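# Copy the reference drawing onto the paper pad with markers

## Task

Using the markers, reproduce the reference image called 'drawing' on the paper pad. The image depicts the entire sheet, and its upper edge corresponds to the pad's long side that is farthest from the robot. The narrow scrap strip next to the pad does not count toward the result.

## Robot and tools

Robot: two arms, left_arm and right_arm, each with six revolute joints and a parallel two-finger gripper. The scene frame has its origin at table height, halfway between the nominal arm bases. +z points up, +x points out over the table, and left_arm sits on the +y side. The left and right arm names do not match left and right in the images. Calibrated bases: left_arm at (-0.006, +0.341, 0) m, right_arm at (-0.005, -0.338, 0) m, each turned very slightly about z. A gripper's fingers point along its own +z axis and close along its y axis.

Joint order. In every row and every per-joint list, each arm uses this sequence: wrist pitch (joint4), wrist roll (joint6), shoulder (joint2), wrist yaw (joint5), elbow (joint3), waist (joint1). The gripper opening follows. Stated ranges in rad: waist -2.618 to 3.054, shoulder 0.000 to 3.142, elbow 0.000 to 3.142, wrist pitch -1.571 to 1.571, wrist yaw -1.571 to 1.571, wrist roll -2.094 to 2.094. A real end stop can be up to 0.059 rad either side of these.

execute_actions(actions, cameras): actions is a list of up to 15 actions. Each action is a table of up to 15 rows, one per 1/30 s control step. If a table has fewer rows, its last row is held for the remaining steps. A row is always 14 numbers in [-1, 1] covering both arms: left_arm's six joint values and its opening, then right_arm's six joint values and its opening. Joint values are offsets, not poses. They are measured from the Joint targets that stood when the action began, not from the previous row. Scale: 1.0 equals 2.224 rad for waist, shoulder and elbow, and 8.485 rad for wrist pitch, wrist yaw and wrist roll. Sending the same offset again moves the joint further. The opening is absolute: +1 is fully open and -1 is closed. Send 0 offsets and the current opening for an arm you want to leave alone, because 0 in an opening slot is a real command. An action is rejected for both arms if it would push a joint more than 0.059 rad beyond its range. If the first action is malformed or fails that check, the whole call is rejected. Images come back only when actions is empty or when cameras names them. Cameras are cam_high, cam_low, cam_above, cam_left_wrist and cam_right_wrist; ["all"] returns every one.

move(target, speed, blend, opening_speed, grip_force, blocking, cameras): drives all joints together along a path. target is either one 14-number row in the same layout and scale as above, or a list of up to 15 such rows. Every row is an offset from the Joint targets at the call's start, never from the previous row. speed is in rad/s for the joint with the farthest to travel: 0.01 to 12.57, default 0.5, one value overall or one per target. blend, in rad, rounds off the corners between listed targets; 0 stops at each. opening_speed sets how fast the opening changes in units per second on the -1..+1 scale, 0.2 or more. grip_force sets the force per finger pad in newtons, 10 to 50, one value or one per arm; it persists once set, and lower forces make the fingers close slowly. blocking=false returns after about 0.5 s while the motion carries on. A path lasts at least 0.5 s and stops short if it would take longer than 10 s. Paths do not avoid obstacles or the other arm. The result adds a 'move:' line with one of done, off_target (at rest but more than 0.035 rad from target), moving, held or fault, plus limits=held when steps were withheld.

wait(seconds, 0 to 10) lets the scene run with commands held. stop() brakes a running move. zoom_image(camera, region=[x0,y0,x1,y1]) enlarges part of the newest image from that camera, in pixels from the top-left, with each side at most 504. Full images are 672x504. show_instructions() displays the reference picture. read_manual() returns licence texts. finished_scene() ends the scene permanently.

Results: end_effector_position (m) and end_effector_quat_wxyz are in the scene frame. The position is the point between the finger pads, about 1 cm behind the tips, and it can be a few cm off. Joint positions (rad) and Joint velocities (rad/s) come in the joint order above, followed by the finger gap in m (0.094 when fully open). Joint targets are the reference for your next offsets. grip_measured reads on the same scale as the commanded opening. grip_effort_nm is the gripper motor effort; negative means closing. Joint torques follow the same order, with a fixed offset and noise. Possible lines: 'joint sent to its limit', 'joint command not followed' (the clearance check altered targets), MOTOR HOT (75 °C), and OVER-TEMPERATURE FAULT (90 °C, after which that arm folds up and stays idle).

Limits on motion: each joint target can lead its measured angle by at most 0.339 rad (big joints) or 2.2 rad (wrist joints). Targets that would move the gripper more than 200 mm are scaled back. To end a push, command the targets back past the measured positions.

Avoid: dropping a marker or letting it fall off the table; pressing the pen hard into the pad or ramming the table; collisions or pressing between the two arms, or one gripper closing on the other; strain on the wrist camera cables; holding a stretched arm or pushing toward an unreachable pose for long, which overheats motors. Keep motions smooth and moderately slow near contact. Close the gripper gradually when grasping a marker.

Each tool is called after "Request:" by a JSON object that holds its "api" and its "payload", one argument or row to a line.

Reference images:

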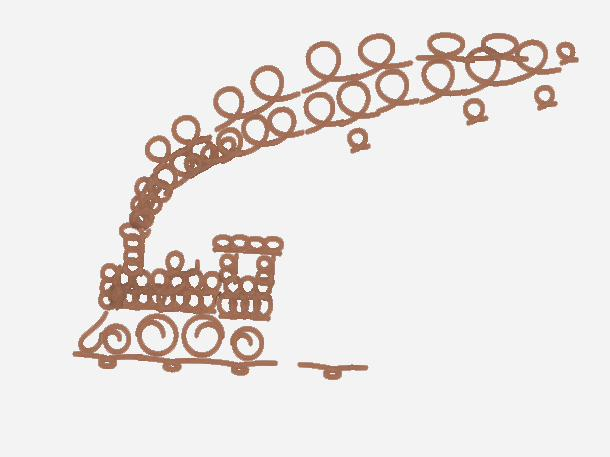

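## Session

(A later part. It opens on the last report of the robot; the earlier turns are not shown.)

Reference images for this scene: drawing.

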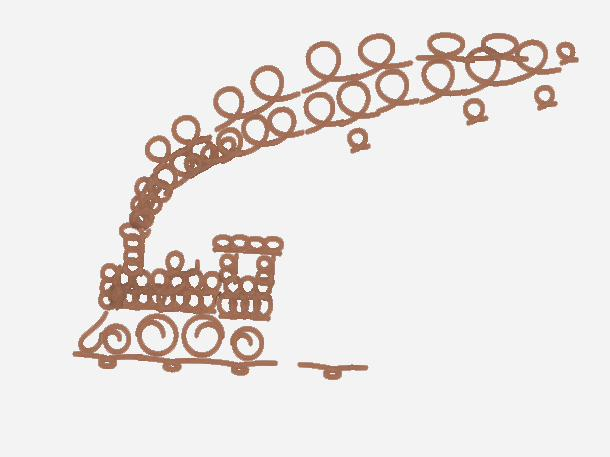

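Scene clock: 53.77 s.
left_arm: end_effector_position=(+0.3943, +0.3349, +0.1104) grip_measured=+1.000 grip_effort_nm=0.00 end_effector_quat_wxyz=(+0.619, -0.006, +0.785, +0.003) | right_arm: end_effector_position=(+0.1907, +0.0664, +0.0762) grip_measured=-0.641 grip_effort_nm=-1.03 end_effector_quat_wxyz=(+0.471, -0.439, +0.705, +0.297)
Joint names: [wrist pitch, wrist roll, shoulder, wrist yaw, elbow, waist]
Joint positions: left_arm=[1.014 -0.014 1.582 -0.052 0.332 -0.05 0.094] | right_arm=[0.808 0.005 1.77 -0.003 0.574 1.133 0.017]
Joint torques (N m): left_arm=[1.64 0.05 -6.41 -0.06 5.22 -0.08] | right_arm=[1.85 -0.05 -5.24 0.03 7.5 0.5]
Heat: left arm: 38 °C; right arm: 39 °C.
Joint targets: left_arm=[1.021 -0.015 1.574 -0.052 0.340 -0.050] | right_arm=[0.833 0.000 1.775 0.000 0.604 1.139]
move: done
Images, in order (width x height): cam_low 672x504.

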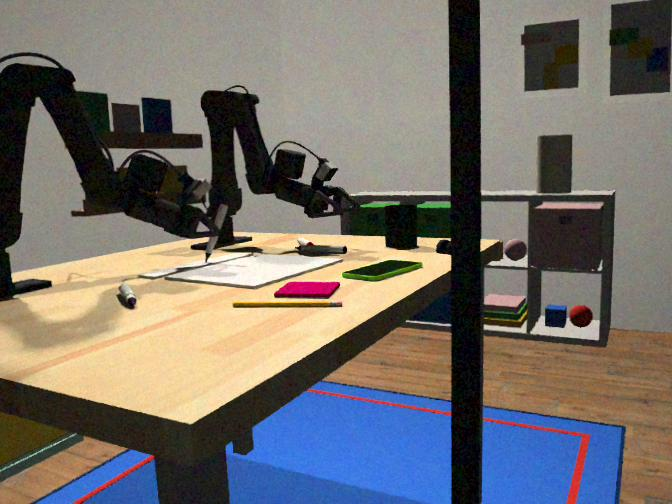

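Request:
{"api": "move", "payload": {
  "target": [0,0,0,0,0,0,1, 0,0,0.00603,0,0.00187,0,-1],
  "speed": 0.05,
  "cameras": ["cam_low"]
}}

Request:
{"api": "zoom_image", "payload": {
  "camera": "cam_low",
  "region": [165, 225, 245, 285]
}}

Scene clock: 55.73 s.
left_arm: end_effector_position=(+0.3943, +0.3349, +0.1104) grip_measured=+1.000 grip_effort_nm=0.00 end_effector_quat_wxyz=(+0.619, -0.006, +0.785, +0.003) | right_arm: end_effector_position=(+0.1916, +0.0684, +0.0757) grip_measured=-0.641 grip_effort_nm=-1.03 end_effector_quat_wxyz=(+0.472, -0.439, +0.704, +0.298)
Joint names: [wrist pitch, wrist roll, shoulder, wrist yaw, elbow, waist]
Joint positions: left_arm=[1.014 -0.014 1.582 -0.052 0.332 -0.05 0.094] | right_arm=[0.814 0.005 1.781 -0.003 0.581 1.133 0.017]
Joint torques (N m): left_arm=[1.69 0.03 -6.45 -0.06 5.2 -0.12] | right_arm=[1.79 -0.05 -5.12 0.03 7.23 0.5]
Heat: left arm: 38 °C; right arm: 39 °C.
Joint targets: left_arm=[1.021 -0.015 1.574 -0.052 0.340 -0.050] | right_arm=[0.833 0.000 1.788 0.000 0.608 1.139]
move: done
Images, in order (width x height): cam_low 672x504.

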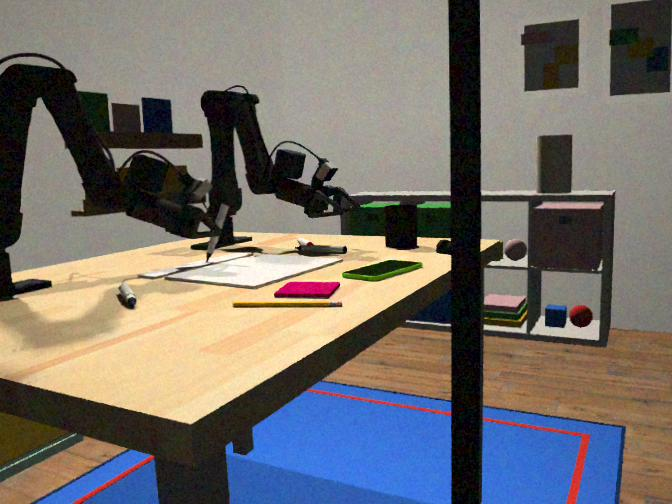

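Scaled by 6.300 from the camera's 672x504 image, which has a finer 960x720 frame.

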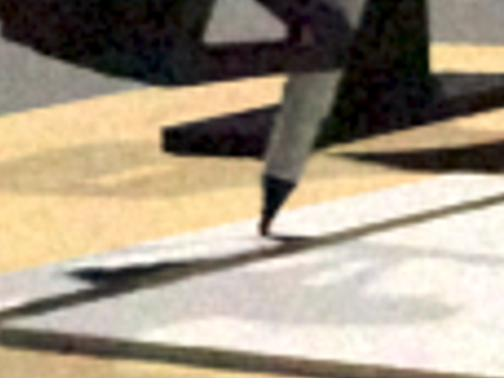

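Request:
{"api": "move", "payload": {
  "target": [
    [0,0,0,0,0,0,1,0,0,0.00571,0,0.0066,0.00112,-1],
    [0,0,0,0,0,0,1,0,0,0.00989,0,0.01143,0.00419,-1],
    [0,0,0,0,0,0,1,0,0,0.01142,0,0.01319,0.00838,-1],
    [0,0,0,0,0,0,1,0,0,-0.00252,0,-0.0039,0.00838,-1],
    [0,0,0,0,0,0,1,0,0,-0.00405,0,-0.00566,0.01258,-1],
    [0,0,0,0,0,0,1,0,0,-0.00823,0,-0.01049,0.01565,-1],
    [0,0,0,0,0,0,1,0,0,-0.01394,0,-0.01709,0.01677,-1],
    [0,0,0,0,0,0,1,0,0,-0.01394,0,-0.01709,0.01115,-1],
    [0,0,0,0,0,0,1,0,0,-0.01965,0,-0.02369,0.01003,-1],
    [0,0,0,0,0,0,1,0,0,-0.02383,0,-0.02852,0.00696,-1],
    [0,0,0,0,0,0,1,0,0,-0.02536,0,-0.03028,0.00276,-1],
    [0,0,0,0,0,0,1,0,0,-0.01142,0,-0.01319,0.00276,-1],
    [0,0,0,0,0,0,1,0,0,-0.00989,0,-0.01143,-0.00143,-1],
    [0,0,0,0,0,0,1,0,0,-0.00571,0,-0.0066,-0.0045,-1],
    [0,0,0,0,0,0,1,0,0,0,0,0,-0.00562,-1]
  ],
  "speed": 0.12,
  "blend": 0.002,
  "cameras": ["cam_low","cam_above"]
}}

Request:
{"api": "zoom_image", "payload": {
  "camera": "cam_low",
  "region": [165, 225, 245, 285]
}}

Scene clock: 60.80 s.
left_arm: end_effector_position=(+0.3943, +0.3349, +0.1104) grip_measured=+1.000 grip_effort_nm=0.00 end_effector_quat_wxyz=(+0.619, -0.006, +0.785, +0.003) | right_arm: end_effector_position=(+0.1921, +0.0684, +0.0760) grip_measured=-0.641 grip_effort_nm=-1.03 end_effector_quat_wxyz=(+0.474, -0.438, +0.704, +0.298)
Joint names: [wrist pitch, wrist roll, shoulder, wrist yaw, elbow, waist]
Joint positions: left_arm=[1.014 -0.014 1.582 -0.052 0.332 -0.05 0.094] | right_arm=[0.82 0.004 1.783 -0.001 0.58 1.133 0.017]
Joint torques (N m): left_arm=[1.66 0.07 -6.42 -0.05 5.26 -0.12] | right_arm=[1.74 -0.04 -5.23 0.01 7.27 -0.54]
Heat: left arm: 38 °C; right arm: 39 °C.
Joint targets: left_arm=[1.021 -0.015 1.574 -0.052 0.340 -0.050] | right_arm=[0.834 0.000 1.788 0.000 0.608 1.127]
move: done
Images, in order (width x height): cam_low 672x504, cam_above 672x504.

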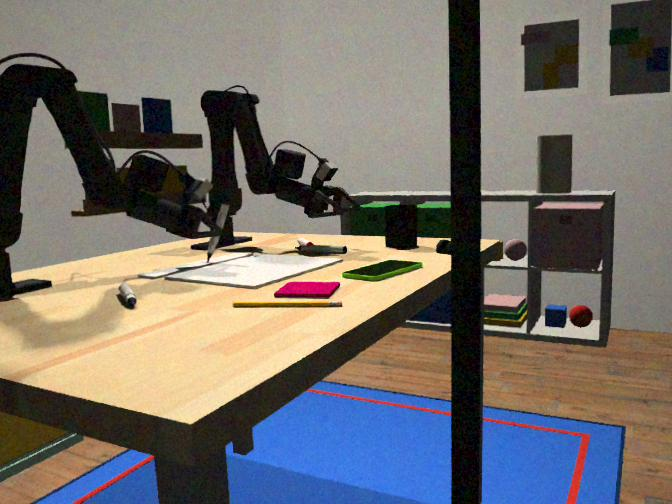

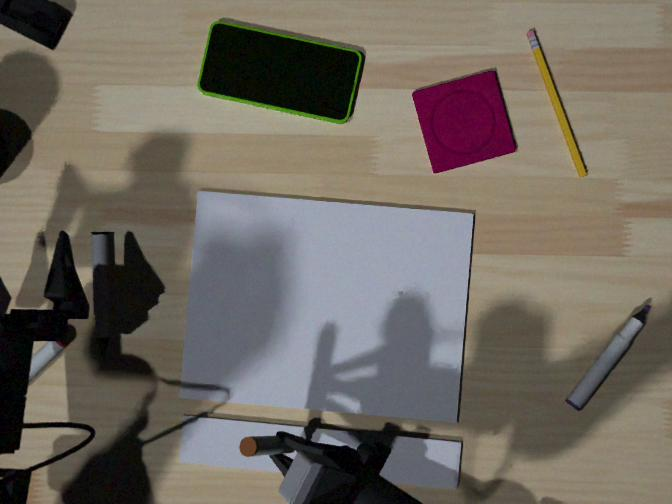

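Scaled by 6.300 from the camera's 672x504 image, which has a finer 960x720 frame.

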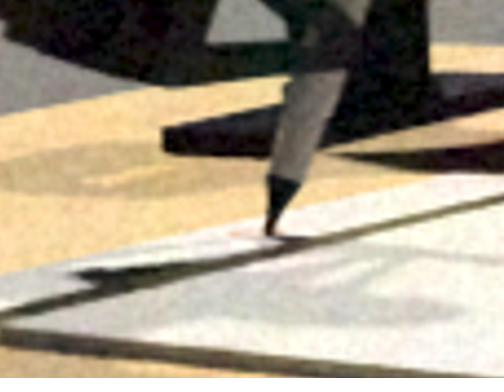

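Request:
{"api": "move", "payload": {
  "target": [
    [0,0,0,0,0,0,1,0,0,-0.05261,0,-0.02743,0,-1],
    [0,0,0,0,0,0,1,0,0,-0.05261,0,-0.02743,-0.26978,-1]
  ],
  "speed": [0.2,0.6],
  "blend": [0.02,0],
  "cameras": ["cam_above","cam_right_wrist"]
}}

Request:
{"api": "zoom_image", "payload": {
  "camera": "cam_above",
  "region": [240, 400, 400, 504]
}}

Scene clock: 63.27 s.
left_arm: end_effector_position=(+0.3943, +0.3349, +0.1104) grip_measured=+1.000 grip_effort_nm=0.00 end_effector_quat_wxyz=(+0.619, -0.006, +0.785, +0.003) | right_arm: end_effector_position=(+0.3856, -0.1209, +0.1019) grip_measured=-0.641 grip_effort_nm=-1.03 end_effector_quat_wxyz=(+0.565, -0.201, +0.787, +0.145)
Joint names: [wrist pitch, wrist roll, shoulder, wrist yaw, elbow, waist]
Joint positions: left_arm=[1.014 -0.014 1.582 -0.052 0.332 -0.05 0.094] | right_arm=[0.819 0.003 1.699 0.005 0.554 0.524 0.017]
Joint torques (N m): left_arm=[1.62 0.05 -6.38 -0.07 5.37 -0.05] | right_arm=[1.77 -0.04 -7.35 -0.05 4.37 0.29]
Heat: left arm: 38 °C; right arm: 39 °C.
Joint targets: left_arm=[1.021 -0.015 1.574 -0.052 0.340 -0.050] | right_arm=[0.833 0.000 1.671 0.000 0.547 0.527]
move: done
Images, in order (width x height): cam_above 672x504, cam_right_wrist 672x504.

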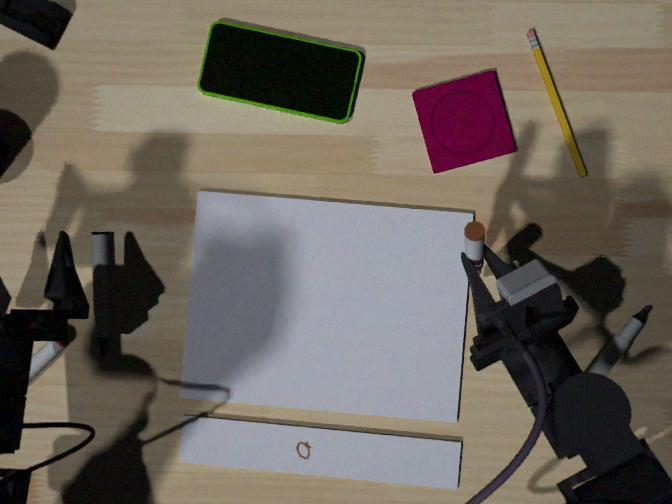

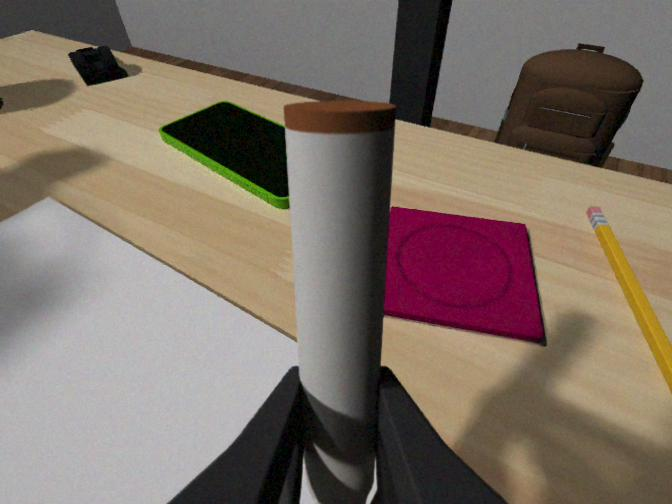

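Scaled by 3.150 from the camera's 672x504 image, which has a finer 960x720 frame.

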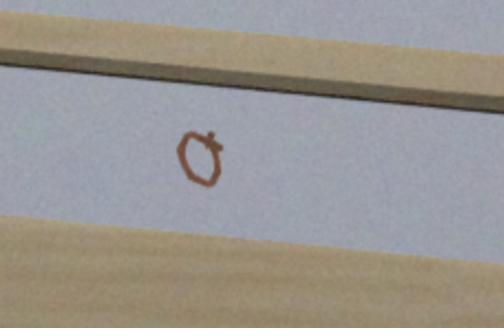

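Request:
{"api": "zoom_image", "payload": {
  "camera": "cam_above",
  "region": [280, 430, 330, 470]
}}

Scaled by 10.080 from the camera's 672x504 image, which has a finer 960x720 frame.

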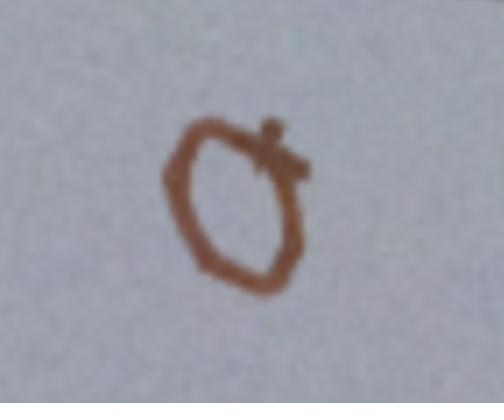

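Request:
{"api": "zoom_image", "payload": {
  "camera": "cam_above",
  "region": [180, 170, 240, 215]
}}

Request:
{"api": "zoom_image", "payload": {
  "camera": "cam_above",
  "region": [430, 190, 490, 235]
}}

Request:
{"api": "zoom_image", "payload": {
  "camera": "cam_above",
  "region": [430, 400, 490, 445]
}}

Request:
{"api": "zoom_image", "payload": {
  "camera": "cam_above",
  "region": [160, 380, 220, 425]
}}

Scaled by 8.400 from the camera's 672x504 image, which has a finer 960x720 frame.

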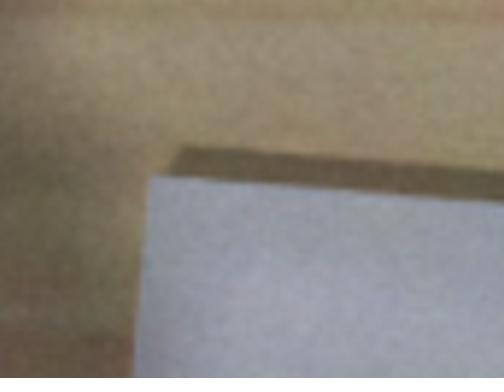

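Scaled by 8.400 from the camera's 672x504 image, which has a finer 960x720 frame.

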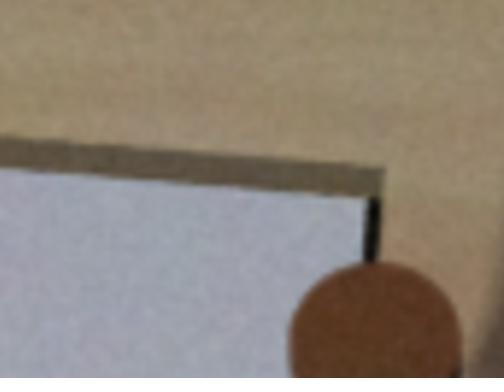

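Scaled by 8.400 from the camera's 672x504 image, which has a finer 960x720 frame.

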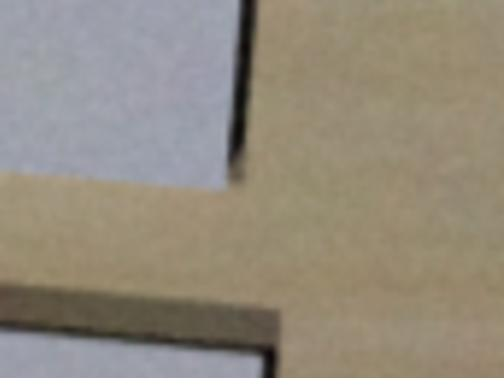

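Scaled by 8.400 from the camera's 672x504 image, which has a finer 960x720 frame.

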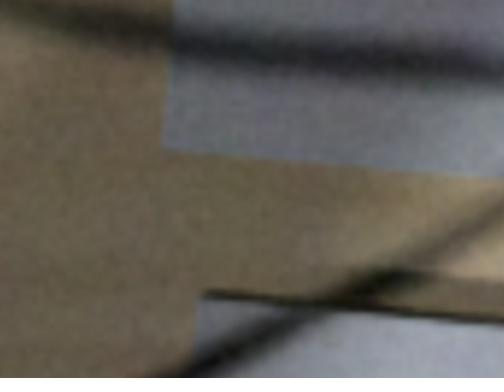

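Request:
{"api": "move", "payload": {
  "target": [
    [0,0,0,0,0,0,1,0,0,0.14604,0,0.17226,0.31803,-1],
    [0,0,0,0,0,0,1,0,0,0.1768,0,0.18215,0.31803,-1],
    [0,0,0,0,0,0,1,0,0,0.16286,0,0.16506,0.31241,-1],
    [0,0,0,0,0,0,1,0,0,0.09897,0,0.08255,0.3,-1],
    [0,0,0,0,0,0,1,0,0,0.03264,0,0.00288,0.28476,-1],
    [0,0,0,0,0,0,1,0,0,-0.03961,0,-0.0759,0.26565,-1],
    [0,0,0,0,0,0,1,0,0,-0.12451,0,-0.15737,0.24105,-1],
    [0,0,0,0,0,0,1,0,0,-0.16803,0,-0.17028,0.24105,-1]
  ],
  "speed": [0.8,0.1,0.15,0.2,0.2,0.2,0.2,0.3],
  "blend": [0.01,0,0.003,0.003,0.003,0.003,0,0],
  "cameras": ["cam_above"]
}}

Scene clock: 74.30 s.
left_arm: end_effector_position=(+0.3943, +0.3349, +0.1104) grip_measured=+1.000 grip_effort_nm=0.00 end_effector_quat_wxyz=(+0.619, -0.006, +0.785, +0.003) | right_arm: end_effector_position=(+0.1662, -0.0349, +0.0993) grip_measured=-0.641 grip_effort_nm=-1.03 end_effector_quat_wxyz=(+0.508, -0.406, +0.699, +0.297)
Joint names: [wrist pitch, wrist roll, shoulder, wrist yaw, elbow, waist]
Joint positions: left_arm=[1.014 -0.014 1.582 -0.052 0.332 -0.05 0.094] | right_arm=[0.826 0.003 1.314 -0.002 0.175 1.069 0.017]
Joint torques (N m): left_arm=[1.68 0.04 -6.41 -0.08 5.3 0.05] | right_arm=[1.71 -0.03 -3.66 0.03 4.49 -0.53]
Heat: left arm: 39 °C; right arm: 39 °C.
Joint targets: left_arm=[1.021 -0.015 1.574 -0.052 0.340 -0.050] | right_arm=[0.833 0.000 1.297 0.000 0.168 1.063]
move: done
Images, in order (width x height): cam_above 672x504.

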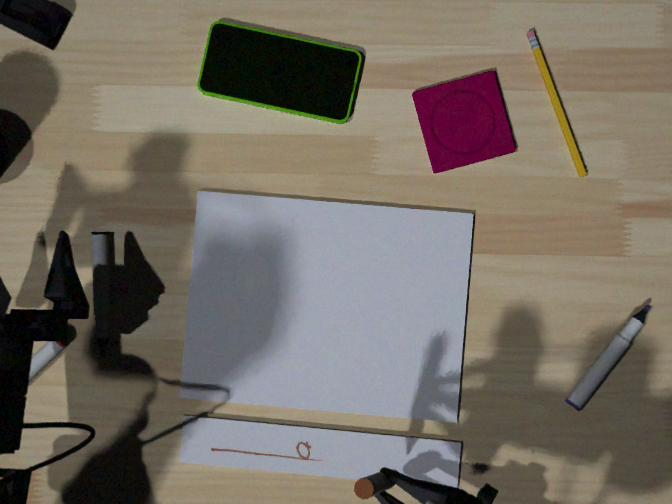

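Request:
{"api": "zoom_image", "payload": {
  "camera": "cam_above",
  "region": [190, 425, 260, 475]
}}

Request:
{"api": "zoom_image", "payload": {
  "camera": "cam_above",
  "region": [260, 425, 330, 475]
}}

Scaled by 7.200 from the camera's 672x504 image, which has a finer 960x720 frame.

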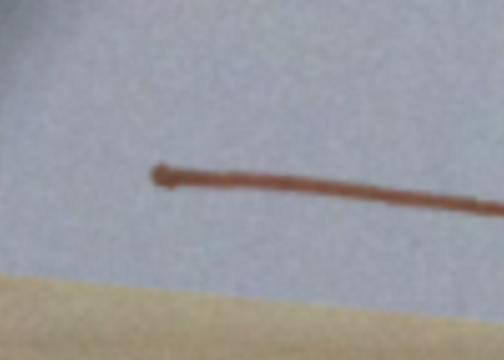

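Scaled by 7.200 from the camera's 672x504 image, which has a finer 960x720 frame.

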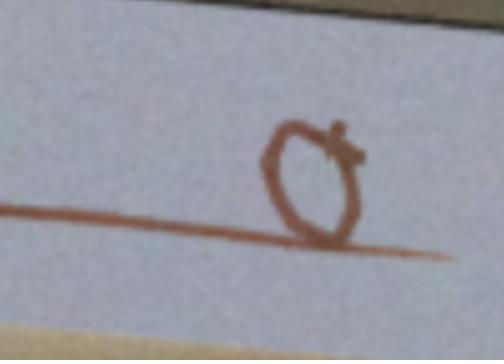

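Request:
{"api": "move", "payload": {
  "target": [
    [0,0,0,0,0,0,1,0,0,0,0,0,-0.03723,-1],
    [0,0,0,0,0,0,1,0,0,0.07522,0,0.03934,-0.03723,-1]
  ],
  "speed": [0.3,0.1],
  "blend": [0.005,0]
}}

Scene clock: 79.17 s.
left_arm: end_effector_position=(+0.3943, +0.3349, +0.1104) grip_measured=+1.000 grip_effort_nm=0.00 end_effector_quat_wxyz=(+0.619, -0.006, +0.785, +0.003) | right_arm: end_effector_position=(+0.1986, -0.0404, +0.0741) grip_measured=-0.641 grip_effort_nm=-1.03 end_effector_quat_wxyz=(+0.490, -0.387, +0.737, +0.259)
Joint names: [wrist pitch, wrist roll, shoulder, wrist yaw, elbow, waist]
Joint positions: left_arm=[1.014 -0.014 1.582 -0.052 0.332 -0.05 0.094] | right_arm=[0.828 0.003 1.457 0 0.233 0.985 0.017]
Joint torques (N m): left_arm=[1.7 0.03 -6.41 -0.04 5.19 -0.09] | right_arm=[1.67 -0.03 -2.55 0 6.71 -0.4]
Heat: left arm: 39 °C; right arm: 40 °C.
Joint targets: left_arm=[1.021 -0.015 1.574 -0.052 0.340 -0.050] | right_arm=[0.834 0.000 1.465 0.000 0.255 0.981]
move: done

Request:
{"api": "move", "payload": {
  "target": [
    [0,0,0,0,0,0,1,0,0,-0.05486,0,-0.02594,0,-1],
    [0,0,0,0,0,0,1,0,0,0.09487,0,0.12455,0.05697,-1],
    [0,0,0,0,0,0,1,0,0,0.12513,0,0.13381,0.05697,-1]
  ],
  "speed": [0.2,0.4,0.1],
  "blend": [0.02,0.005,0]
}}

Scene clock: 82.37 s.
left_arm: end_effector_position=(+0.3943, +0.3349, +0.1104) grip_measured=+1.000 grip_effort_nm=0.00 end_effector_quat_wxyz=(+0.619, -0.006, +0.785, +0.003) | right_arm: end_effector_position=(+0.1978, +0.0497, +0.0756) grip_measured=-0.641 grip_effort_nm=-1.03 end_effector_quat_wxyz=(+0.476, -0.428, +0.711, +0.289)
Joint names: [wrist pitch, wrist roll, shoulder, wrist yaw, elbow, waist]
Joint positions: left_arm=[1.014 -0.014 1.582 -0.052 0.332 -0.05 0.094] | right_arm=[0.823 0.003 1.737 0 0.526 1.103 0.017]
Joint torques (N m): left_arm=[1.68 0.07 -6.5 -0.03 5.33 -0.01] | right_arm=[1.71 -0.03 -4.83 0 7.21 0.32]
Heat: left arm: 39 °C; right arm: 40 °C.
Joint targets: left_arm=[1.021 -0.015 1.574 -0.052 0.340 -0.050] | right_arm=[0.833 0.000 1.743 0.000 0.553 1.107]
move: done

Request:
{"api": "move", "payload": {
  "target": [
    [0,0,0,0,0,0,1,0,0,-0.04451,0,-0.02473,0,-1],
    [0,0,0,0,0,0,1,0,0,0.15063,0,0.21403,0.04519,-1],
    [0,0,0,0,0,0,1,0,0,0.17329,0,0.22154,0.04519,-1]
  ],
  "speed": [0.2,0.4,0.1],
  "blend": [0.02,0.005,0],
  "cameras": ["cam_low"]
}}

Request:
{"api": "zoom_image", "payload": {
  "camera": "cam_low",
  "region": [185, 205, 285, 275]
}}

Scene clock: 85.77 s.
left_arm: end_effector_position=(+0.3943, +0.3349, +0.1104) grip_measured=+1.000 grip_effort_nm=0.00 end_effector_quat_wxyz=(+0.619, -0.006, +0.785, +0.003) | right_arm: end_effector_position=(+0.2045, +0.1830, +0.0805) grip_measured=-0.641 grip_effort_nm=-1.03 end_effector_quat_wxyz=(+0.496, -0.447, +0.664, +0.336)
Joint names: [wrist pitch, wrist roll, shoulder, wrist yaw, elbow, waist]
Joint positions: left_arm=[1.014 -0.014 1.582 -0.052 0.332 -0.05 0.094] | right_arm=[0.822 0.003 2.122 0 1.015 1.203 0.017]
Joint torques (N m): left_arm=[1.7 0.02 -6.28 -0.04 5.19 -0.02] | right_arm=[1.75 -0.03 -7.91 0 8.03 0.36]
Heat: left arm: 39 °C; right arm: 40 °C.
Joint targets: left_arm=[1.021 -0.015 1.574 -0.052 0.340 -0.050] | right_arm=[0.833 0.000 2.129 0.000 1.046 1.208]
move: done
Images, in order (width x height): cam_low 672x504.

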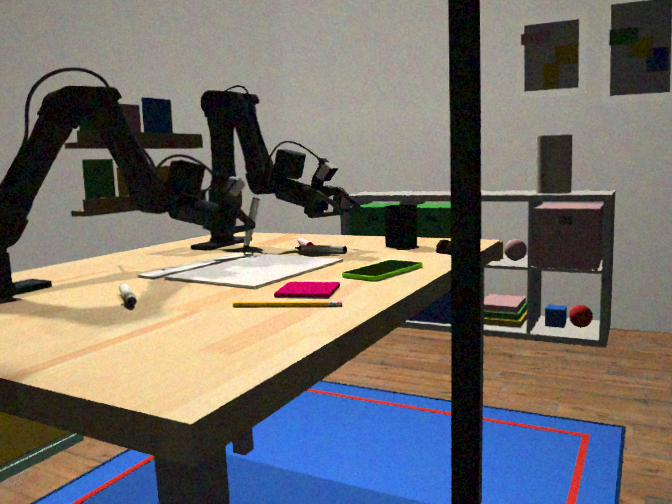

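Scaled by 5.040 from the camera's 672x504 image, which has a finer 960x720 frame.

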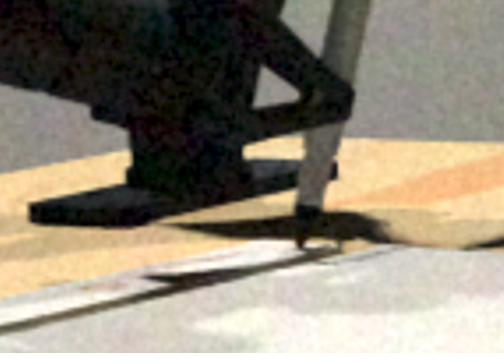

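Request:
{"api": "move", "payload": {
  "target": [0,0,0,0,0,0,1,0,0,0.00450,0,0.0015,0,-1],
  "speed": 0.03
}}

Scene clock: 86.80 s.
left_arm: end_effector_position=(+0.3943, +0.3349, +0.1104) grip_measured=+1.000 grip_effort_nm=0.00 end_effector_quat_wxyz=(+0.619, -0.006, +0.785, +0.003) | right_arm: end_effector_position=(+0.2050, +0.1843, +0.0797) grip_measured=-0.641 grip_effort_nm=-1.03 end_effector_quat_wxyz=(+0.496, -0.447, +0.664, +0.336)
Joint names: [wrist pitch, wrist roll, shoulder, wrist yaw, elbow, waist]
Joint positions: left_arm=[1.014 -0.014 1.582 -0.052 0.332 -0.05 0.094] | right_arm=[0.822 0.003 2.128 0 1.021 1.203 0.017]
Joint torques (N m): left_arm=[1.65 0.08 -6.42 -0.01 5.26 -0.05] | right_arm=[1.75 -0.03 -7.66 0 7.79 0.36]
Heat: left arm: 39 °C; right arm: 40 °C.
Joint targets: left_arm=[1.021 -0.015 1.574 -0.052 0.340 -0.050] | right_arm=[0.833 0.000 2.139 0.000 1.049 1.208]
move: done

Request:
{"api": "move", "payload": {
  "target": [0,0,0,0,0,0,1,0,0,0.0027,0,0.0009,0,-1],
  "speed": 0.03
}}

Scene clock: 87.73 s.
left_arm: end_effector_position=(+0.3943, +0.3349, +0.1104) grip_measured=+1.000 grip_effort_nm=0.00 end_effector_quat_wxyz=(+0.619, -0.006, +0.785, +0.003) | right_arm: end_effector_position=(+0.2051, +0.1845, +0.0792) grip_measured=-0.641 grip_effort_nm=-1.03 end_effector_quat_wxyz=(+0.497, -0.446, +0.664, +0.336)
Joint names: [wrist pitch, wrist roll, shoulder, wrist yaw, elbow, waist]
Joint positions: left_arm=[1.014 -0.014 1.582 -0.052 0.332 -0.05 0.094] | right_arm=[0.828 0.003 2.132 0 1.021 1.203 0.017]
Joint torques (N m): left_arm=[1.65 0.03 -6.52 -0.06 5.2 0.02] | right_arm=[1.7 -0.03 -7.47 0 7.97 0.36]
Heat: left arm: 39 °C; right arm: 40 °C.
Joint targets: left_arm=[1.021 -0.015 1.574 -0.052 0.340 -0.050] | right_arm=[0.834 0.000 2.145 0.000 1.051 1.208]
move: done

Request:
{"api": "move", "payload": {
  "target": [
    [0,0,0,0,0,0,1,0,0,-0.04676,0,-0.02608,0,-1],
    [0,0,0,0,0,0,1,0,0,-0.21313,0,-0.22662,-0.27338,-1]
  ],
  "speed": [0.2,0.7],
  "blend": [0.02,0],
  "cameras": ["cam_above"]
}}

Request:
{"api": "zoom_image", "payload": {
  "camera": "cam_above",
  "region": [180, 405, 260, 465]
}}

Request:
{"api": "zoom_image", "payload": {
  "camera": "cam_above",
  "region": [280, 420, 360, 480]
}}

Request:
{"api": "zoom_image", "payload": {
  "camera": "cam_above",
  "region": [370, 420, 450, 480]
}}

Scene clock: 90.00 s.
left_arm: end_effector_position=(+0.3943, +0.3349, +0.1104) grip_measured=+1.000 grip_effort_nm=0.00 end_effector_quat_wxyz=(+0.619, -0.006, +0.785, +0.003) | right_arm: end_effector_position=(+0.3697, -0.0942, +0.1030) grip_measured=-0.641 grip_effort_nm=-1.03 end_effector_quat_wxyz=(+0.562, -0.228, +0.778, +0.164)
Joint names: [wrist pitch, wrist roll, shoulder, wrist yaw, elbow, waist]
Joint positions: left_arm=[1.014 -0.014 1.582 -0.052 0.332 -0.05 0.094] | right_arm=[0.826 0.002 1.699 0.009 0.553 0.595 0.017]
Joint torques (N m): left_arm=[1.66 0.03 -6.34 -0.02 5.2 -0.08] | right_arm=[1.71 -0.03 -7.39 -0.08 4.55 0.4]
Heat: left arm: 39 °C; right arm: 40 °C.
Joint targets: left_arm=[1.021 -0.015 1.574 -0.052 0.340 -0.050] | right_arm=[0.834 0.000 1.671 0.000 0.547 0.599]
move: done
Images, in order (width x height): cam_above 672x504.

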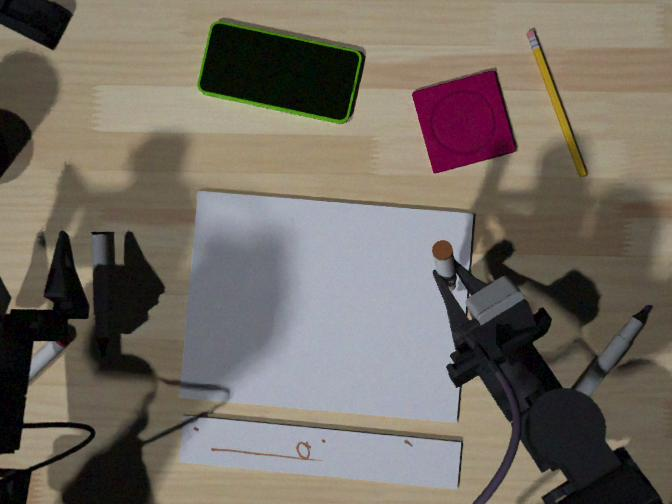

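Scaled by 6.300 from the camera's 672x504 image, which has a finer 960x720 frame.

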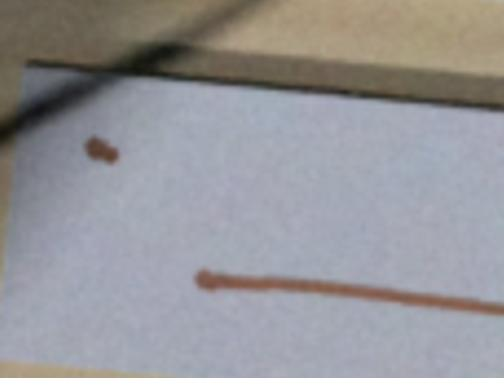

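Scaled by 6.300 from the camera's 672x504 image, which has a finer 960x720 frame.

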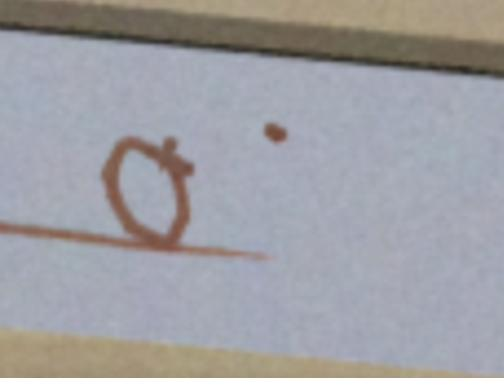

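Scaled by 6.300 from the camera's 672x504 image, which has a finer 960x720 frame.

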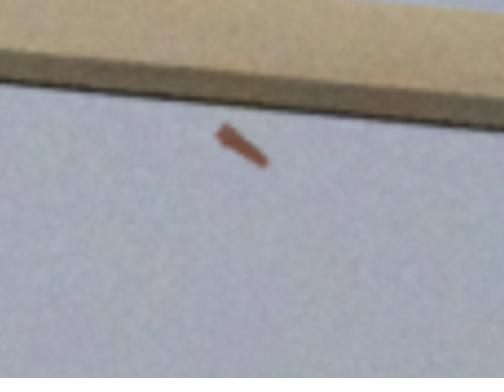

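Request:
{"api": "show_instructions", "payload": {

}}

Reference images for this scene: drawing.

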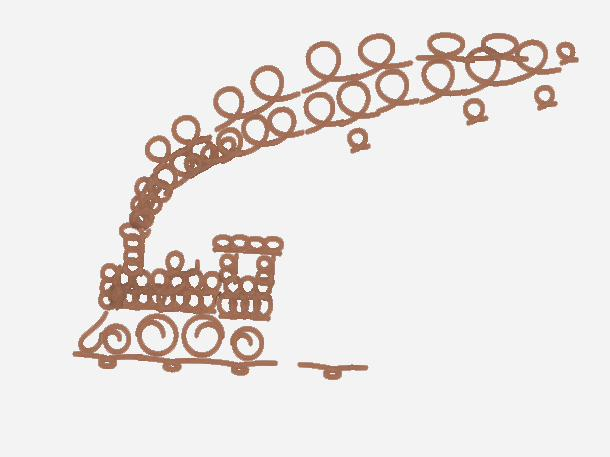

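Request:
{"api": "move", "payload": {
  "target": [0,0,0,0,0,0,1,0,0,0.19276,0,0.22491,0.11736,-1],
  "speed": 0.4
}}

Request:
{"api": "move", "payload": {
  "target": [0,0,0,0,0,0,1,0,0,-0.027,0,-0.027,-0.0135,-1],
  "speed": 0.15
}}

Request:
{"api": "move", "payload": {
  "target": [0,0,0,0,0,0,1,0,0,0.027,0,0.027,0.0135,-1],
  "speed": 0.15
}}

Scene clock: 101.50 s.
left_arm: end_effector_position=(+0.3943, +0.3349, +0.1104) grip_measured=+1.000 grip_effort_nm=0.00 end_effector_quat_wxyz=(+0.619, -0.006, +0.785, +0.003) | right_arm: end_effector_position=(+0.3686, +0.0827, +0.0956) grip_measured=-0.641 grip_effort_nm=-1.03 end_effector_quat_wxyz=(+0.558, -0.322, +0.723, +0.249)
Joint names: [wrist pitch, wrist roll, shoulder, wrist yaw, elbow, waist]
Joint positions: left_arm=[1.014 -0.014 1.582 -0.052 0.332 -0.05 0.094] | right_arm=[0.825 0.002 2.096 0.006 1.015 0.861 0.017]
Joint torques (N m): left_arm=[1.68 0.05 -6.45 -0.06 5.18 -0.14] | right_arm=[1.72 -0.03 -8.03 -0.05 8.32 0.03]
Heat: left arm: 40 °C; right arm: 40 °C.
Joint targets: left_arm=[1.021 -0.015 1.574 -0.052 0.340 -0.050] | right_arm=[0.833 0.000 2.099 0.000 1.048 0.860]
move: done

Scene clock: 102.40 s.
left_arm: end_effector_position=(+0.3943, +0.3349, +0.1104) grip_measured=+1.000 grip_effort_nm=0.00 end_effector_quat_wxyz=(+0.619, -0.006, +0.785, +0.003) | right_arm: end_effector_position=(+0.3767, +0.0687, +0.0961) grip_measured=-0.641 grip_effort_nm=-1.03 end_effector_quat_wxyz=(+0.560, -0.313, +0.729, +0.241)
Joint names: [wrist pitch, wrist roll, shoulder, wrist yaw, elbow, waist]
Joint positions: left_arm=[1.014 -0.014 1.582 -0.052 0.332 -0.05 0.094] | right_arm=[0.825 0.002 2.079 0.006 0.994 0.834 0.017]
Joint torques (N m): left_arm=[1.62 0.08 -6.57 -0.02 5.26 -0.08] | right_arm=[1.72 -0.03 -11.22 -0.06 4.75 -0.29]
Heat: left arm: 40 °C; right arm: 40 °C.
Joint targets: left_arm=[1.021 -0.015 1.574 -0.052 0.340 -0.050] | right_arm=[0.833 0.000 2.039 0.000 0.987 0.831]
move: off_target (right_arm); right_arm: the shoulder is farthest, 0.040 rad from its target

Scene clock: 103.30 s.
left_arm: end_effector_position=(+0.3943, +0.3349, +0.1104) grip_measured=+1.000 grip_effort_nm=0.00 end_effector_quat_wxyz=(+0.619, -0.006, +0.785, +0.003) | right_arm: end_effector_position=(+0.3707, +0.0811, +0.0966) grip_measured=-0.641 grip_effort_nm=-1.03 end_effector_quat_wxyz=(+0.559, -0.320, +0.723, +0.248)
Joint names: [wrist pitch, wrist roll, shoulder, wrist yaw, elbow, waist]
Joint positions: left_arm=[1.014 -0.014 1.582 -0.052 0.332 -0.05 0.094] | right_arm=[0.825 0.002 2.094 0.006 1.015 0.857 0.017]
Joint torques (N m): left_arm=[1.65 0.02 -6.37 -0.04 5.33 -0.02] | right_arm=[1.72 -0.03 -7.91 -0.06 8.28 0.29]
Heat: left arm: 40 °C; right arm: 41 °C.
Joint targets: left_arm=[1.021 -0.015 1.574 -0.052 0.340 -0.050] | right_arm=[0.833 0.000 2.099 0.000 1.047 0.861]
move: done

Request:
{"api": "move", "payload": {
  "target": [
    [0,0,0,0,0,0,1,0,0,-0.13936,0,-0.17484,0.04509,-1],
    [0,0,0,0,0,0,1,0,0,-0.12428,0,-0.1573,0.03946,-1],
    [0,0,0,0,0,0,1,0,0,-0.0971,0,-0.149,0.03946,-1],
    [0,0,0,0,0,0,1,0,0,-0.11216,0,-0.16654,0.03946,-1],
    [0,0,0,0,0,0,1,0,0,-0.13227,0,-0.19112,0.03233,-1],
    [0,0,0,0,0,0,1,0,0,-0.13859,0,-0.19876,0.03222,-1],
    [0,0,0,0,0,0,1,0,0,-0.12353,0,-0.18122,0.03784,-1],
    [0,0,0,0,0,0,1,0,0,-0.12159,0,-0.17893,0.04228,-1],
    [0,0,0,0,0,0,1,0,0,-0.11486,0,-0.17071,0.04275,-1],
    [0,0,0,0,0,0,1,0,0,-0.12992,0,-0.18824,0.03713,-1],
    [0,0,0,0,0,0,1,0,0,-0.1308,0,-0.18931,0.03344,-1],
    [0,0,0,0,0,0,1,0,0,-0.15171,0,-0.21425,0.02356,-1],
    [0,0,0,0,0,0,1,0,0,-0.17581,0,-0.22162,0.02356,-1]
  ],
  "speed": [0.5,0.3,0.1,0.2,0.12,0.12,0.15,0.12,0.12,0.15,0.12,0.12,0.3],
  "blend": [0.002,0.002,0,0.002,0.002,0.002,0.002,0.002,0.002,0.002,0.002,0,0],
  "cameras": ["cam_above"]
}}

Scene clock: 111.80 s.
left_arm: end_effector_position=(+0.3943, +0.3349, +0.1104) grip_measured=+1.000 grip_effort_nm=0.00 end_effector_quat_wxyz=(+0.619, -0.006, +0.785, +0.003) | right_arm: end_effector_position=(+0.2729, +0.0137, +0.0908) grip_measured=-0.641 grip_effort_nm=-1.03 end_effector_quat_wxyz=(+0.517, -0.355, +0.738, +0.249)
Joint names: [wrist pitch, wrist roll, shoulder, wrist yaw, elbow, waist]
Joint positions: left_arm=[1.014 -0.014 1.582 -0.052 0.332 -0.05 0.094] | right_arm=[0.824 0.002 1.734 0.006 0.561 0.919 0.017]
Joint torques (N m): left_arm=[1.64 0.05 -6.43 -0.06 5.3 0.02] | right_arm=[1.71 -0.03 -7.31 -0.05 4.34 -0.54]
Heat: left arm: 40 °C; right arm: 41 °C.
Joint targets: left_arm=[1.021 -0.015 1.574 -0.052 0.340 -0.050] | right_arm=[0.834 0.000 1.708 0.000 0.554 0.913]
move: done
Images, in order (width x height): cam_above 672x504.

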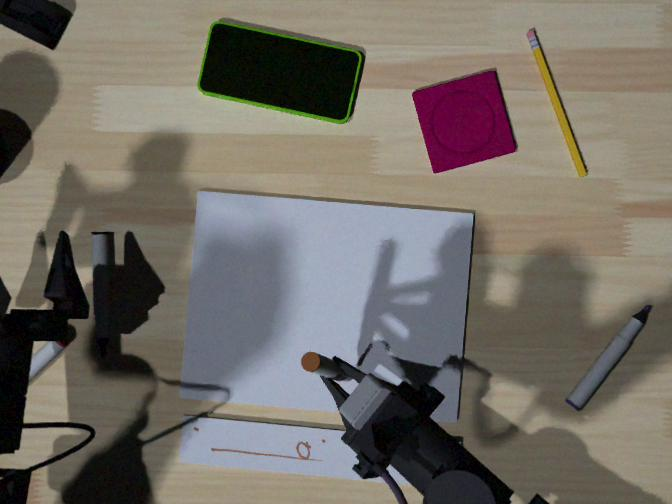

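Request:
{"api": "move", "payload": {
  "target": [0,0,0,0,0,0,1,0,0,-0.03,0,-0.005,-0.25,-1],
  "speed": 0.6,
  "cameras": ["cam_above"]
}}

Request:
{"api": "zoom_image", "payload": {
  "camera": "cam_above",
  "region": [300, 340, 380, 400]
}}

Scene clock: 113.50 s.
left_arm: end_effector_position=(+0.3943, +0.3349, +0.1104) grip_measured=+1.000 grip_effort_nm=0.00 end_effector_quat_wxyz=(+0.619, -0.006, +0.785, +0.003) | right_arm: end_effector_position=(+0.4170, -0.1907, +0.1148) grip_measured=-0.641 grip_effort_nm=-1.03 end_effector_quat_wxyz=(+0.588, -0.132, +0.792, +0.098)
Joint names: [wrist pitch, wrist roll, shoulder, wrist yaw, elbow, waist]
Joint positions: left_arm=[1.014 -0.014 1.582 -0.052 0.332 -0.05 0.094] | right_arm=[0.824 0.002 1.669 0.007 0.552 0.354 0.017]
Joint torques (N m): left_arm=[1.7 0.05 -6.46 -0.02 5.22 -0.1] | right_arm=[1.73 -0.03 -7.25 -0.07 4.46 0.24]
Heat: left arm: 40 °C; right arm: 41 °C.
Joint targets: left_arm=[1.021 -0.015 1.574 -0.052 0.340 -0.050] | right_arm=[0.834 0.000 1.641 0.000 0.544 0.357]
move: done
Images, in order (width x height): cam_above 672x504.

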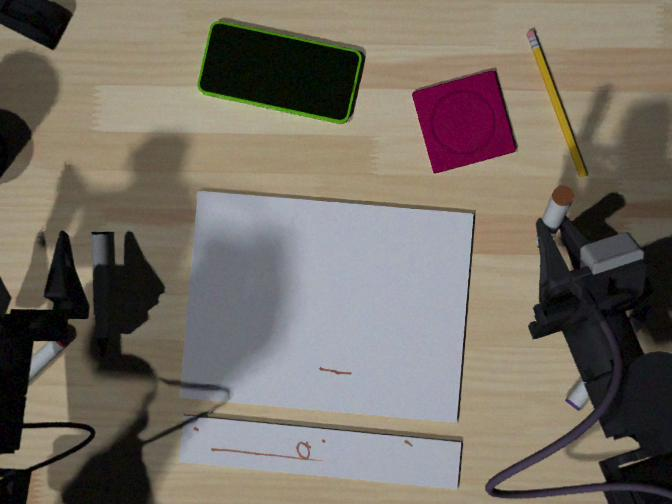

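Scaled by 6.300 from the camera's 672x504 image, which has a finer 960x720 frame.

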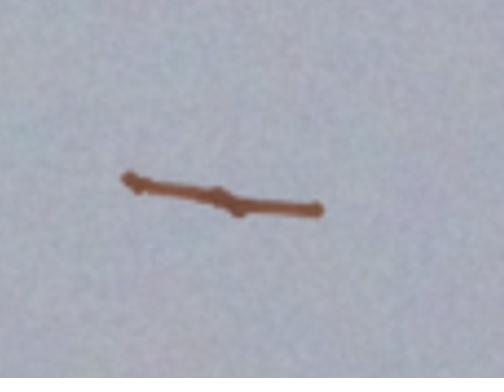

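Request:
{"api": "zoom_image", "payload": {
  "camera": "cam_above",
  "region": [315, 358, 357, 386]
}}

Scaled by 12.000 from the camera's 672x504 image, which has a finer 960x720 frame.

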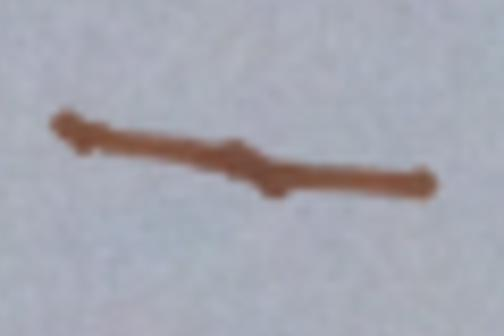

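Request:
{"api": "move", "payload": {
  "target": [
    [0,0,0,0,0,0,1,0,0,0.15553,0,0.1619,0.37158,-1],
    [0,0,0,0,0,0,1,0,0,0.1799,0,0.16977,0.37158,-1]
  ],
  "speed": [0.6,0.1],
  "blend": [0,0]
}}

Scene clock: 119.07 s.
left_arm: end_effector_position=(+0.3943, +0.3349, +0.1104) grip_measured=+1.000 grip_effort_nm=0.00 end_effector_quat_wxyz=(+0.619, -0.006, +0.785, +0.003) | right_arm: end_effector_position=(+0.2006, +0.1529, +0.0788) grip_measured=-0.641 grip_effort_nm=-1.03 end_effector_quat_wxyz=(+0.488, -0.447, +0.675, +0.325)
Joint names: [wrist pitch, wrist roll, shoulder, wrist yaw, elbow, waist]
Joint positions: left_arm=[1.014 -0.014 1.582 -0.052 0.332 -0.05 0.094] | right_arm=[0.824 0.002 2.034 0 0.892 1.189 0.017]
Joint torques (N m): left_arm=[1.66 0.05 -6.43 -0.08 5.22 -0.06] | right_arm=[1.72 -0.03 -7.1 0 7.65 -0.46]
Heat: left arm: 40 °C; right arm: 41 °C.
Joint targets: left_arm=[1.021 -0.015 1.574 -0.052 0.340 -0.050] | right_arm=[0.834 0.000 2.042 -0.001 0.921 1.184]
move: done

Request:
{"api": "move", "payload": {
  "target": [
    [0,0,0,0,0,0,1,0,0,-0.01862,0,-0.01884,0.0063,-1],
    [0,0,0,0,0,0,1,0,0,-0.0201,0,-0.02082,0.00877,-1],
    [0,0,0,0,0,0,1,0,0,-0.02374,0,-0.02567,0.0098,-1],
    [0,0,0,0,0,0,1,0,0,-0.02374,0,-0.02567,0.00148,-1],
    [0,0,0,0,0,0,1,0,0,-0.02738,0,-0.03049,0.00045,-1],
    [0,0,0,0,0,0,1,0,0,-0.02887,0,-0.03246,-0.00202,-1],
    [0,0,0,0,0,0,1,0,0,-0.01066,0,-0.01335,-0.00202,-1],
    [0,0,0,0,0,0,1,0,0,-0.00917,0,-0.01138,-0.0045,-1],
    [0,0,0,0,0,0,1,0,0,-0.00553,0,-0.00656,-0.00553,-1],
    [0,0,0,0,0,0,1,0,0,-0.00553,0,-0.00656,0.00279,-1],
    [0,0,0,0,0,0,1,0,0,-0.00189,0,-0.00171,0.00382,-1],
    [0,0,0,0,0,0,1,0,0,-0.0004,0,0.00027,0.0063,-1],
    [0,0,0,0,0,0,1,0,0,-0.01862,0,-0.01884,0.0063,-1],
    [0,0,0,0,0,0,1,0,0,-0.0201,0,-0.02082,0.00877,-1],
    [0,0,0,0,0,0,1,0,0,-0.04204,0,-0.02788,0.00877,-1]
  ],
  "speed": 0.1,
  "blend": 0.001
}}

Request:
{"api": "move", "payload": {
  "target": [0,0,0,0,0,0,1,0,0,-0.01,0,-0.003,-0.2,-1],
  "speed": 0.5,
  "cameras": ["cam_above"]
}}

Request:
{"api": "zoom_image", "payload": {
  "camera": "cam_above",
  "region": [180, 410, 264, 473]
}}

Scene clock: 123.33 s.
left_arm: end_effector_position=(+0.3943, +0.3349, +0.1104) grip_measured=+1.000 grip_effort_nm=0.00 end_effector_quat_wxyz=(+0.619, -0.006, +0.785, +0.003) | right_arm: end_effector_position=(+0.1947, +0.1497, +0.0949) grip_measured=-0.641 grip_effort_nm=-1.03 end_effector_quat_wxyz=(+0.496, -0.446, +0.667, +0.333)
Joint names: [wrist pitch, wrist roll, shoulder, wrist yaw, elbow, waist]
Joint positions: left_arm=[1.014 -0.014 1.582 -0.052 0.332 -0.05 0.094] | right_arm=[0.825 0.002 1.983 0 0.867 1.197 0.017]
Joint torques (N m): left_arm=[1.7 0.07 -6.49 -0.06 5.23 0.01] | right_arm=[1.72 -0.03 -10.06 0 4.48 0.51]
Heat: left arm: 40 °C; right arm: 41 °C.
Joint targets: left_arm=[1.021 -0.015 1.574 -0.052 0.340 -0.050] | right_arm=[0.834 0.000 1.948 0.000 0.859 1.203]
move: done

Scene clock: 124.63 s.
left_arm: end_effector_position=(+0.3943, +0.3349, +0.1104) grip_measured=+1.000 grip_effort_nm=0.00 end_effector_quat_wxyz=(+0.619, -0.006, +0.785, +0.003) | right_arm: end_effector_position=(+0.3853, +0.0139, +0.1019) grip_measured=-0.641 grip_effort_nm=-1.03 end_effector_quat_wxyz=(+0.562, -0.284, +0.746, +0.215)
Joint names: [wrist pitch, wrist roll, shoulder, wrist yaw, elbow, waist]
Joint positions: left_arm=[1.014 -0.014 1.582 -0.052 0.332 -0.05 0.094] | right_arm=[0.825 0.002 1.963 0.005 0.86 0.75 0.017]
Joint torques (N m): left_arm=[1.65 0.05 -6.37 -0.01 5.18 -0.09] | right_arm=[1.73 -0.03 -10.17 -0.05 4.59 0.61]
Heat: left arm: 41 °C; right arm: 41 °C.
Joint targets: left_arm=[1.021 -0.015 1.574 -0.052 0.340 -0.050] | right_arm=[0.834 0.000 1.926 0.000 0.852 0.758]
move: off_target (right_arm); right_arm: the shoulder is farthest, 0.037 rad from its target
Images, in order (width x height): cam_above 672x504.

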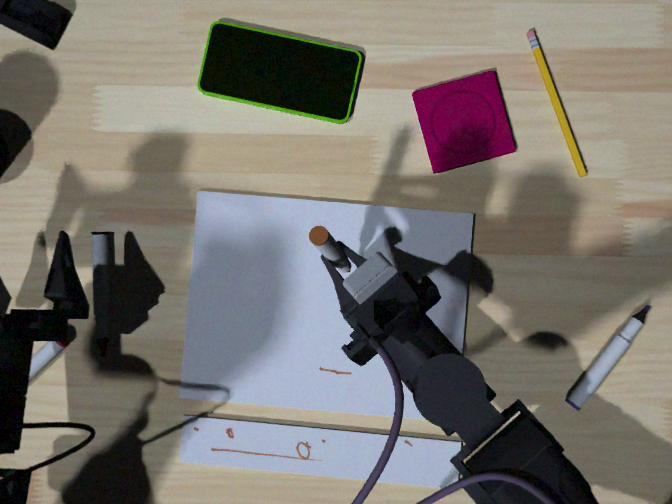

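Scaled by 6.000 from the camera's 672x504 image, which has a finer 960x720 frame.

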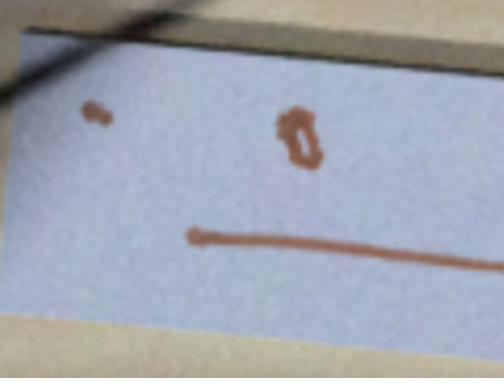

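Request:
{"api": "zoom_image", "payload": {
  "camera": "cam_above",
  "region": [218, 422, 246, 443]
}}

Scaled by 18.000 from the camera's 672x504 image, which has a finer 960x720 frame.

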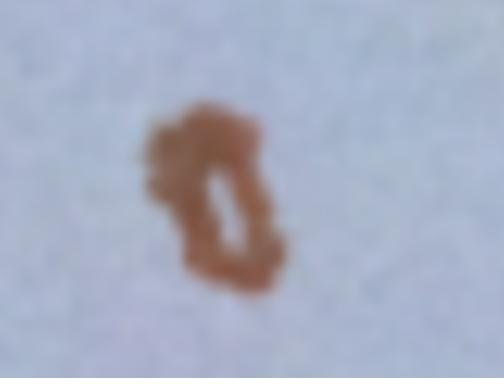

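Request:
{"api": "move", "payload": {
  "target": [
    [0,0,0,0,0,0,1,0,0,-0.01695,0,-0.03063,0.16727,-1],
    [0,0,0,0,0,0,1,0,0,0.00059,0,-0.0122,0.18431,-1],
    [0,0,0,0,0,0,1,0,0,0.02532,0,-0.00424,0.18431,-1]
  ],
  "speed": [0.5,0.1,0.1],
  "blend": [0.002,0,0]
}}

Scene clock: 131.87 s.
left_arm: end_effector_position=(+0.3943, +0.3349, +0.1104) grip_measured=+1.000 grip_effort_nm=0.00 end_effector_quat_wxyz=(+0.619, -0.006, +0.785, +0.003) | right_arm: end_effector_position=(+0.2057, +0.1295, +0.0781) grip_measured=-0.641 grip_effort_nm=-1.03 end_effector_quat_wxyz=(+0.487, -0.441, +0.686, +0.314)
Joint names: [wrist pitch, wrist roll, shoulder, wrist yaw, elbow, waist]
Joint positions: left_arm=[1.014 -0.014 1.582 -0.052 0.332 -0.05 0.094] | right_arm=[0.825 0.002 1.975 0.003 0.814 1.163 0.017]
Joint torques (N m): left_arm=[1.67 0.04 -6.35 -0.08 5.31 -0.2] | right_arm=[1.71 -0.03 -6.65 -0.02 7.54 0.44]
Heat: left arm: 41 °C; right arm: 41 °C.
Joint targets: left_arm=[1.021 -0.015 1.574 -0.052 0.340 -0.050] | right_arm=[0.834 0.000 1.982 0.000 0.843 1.168]
move: done


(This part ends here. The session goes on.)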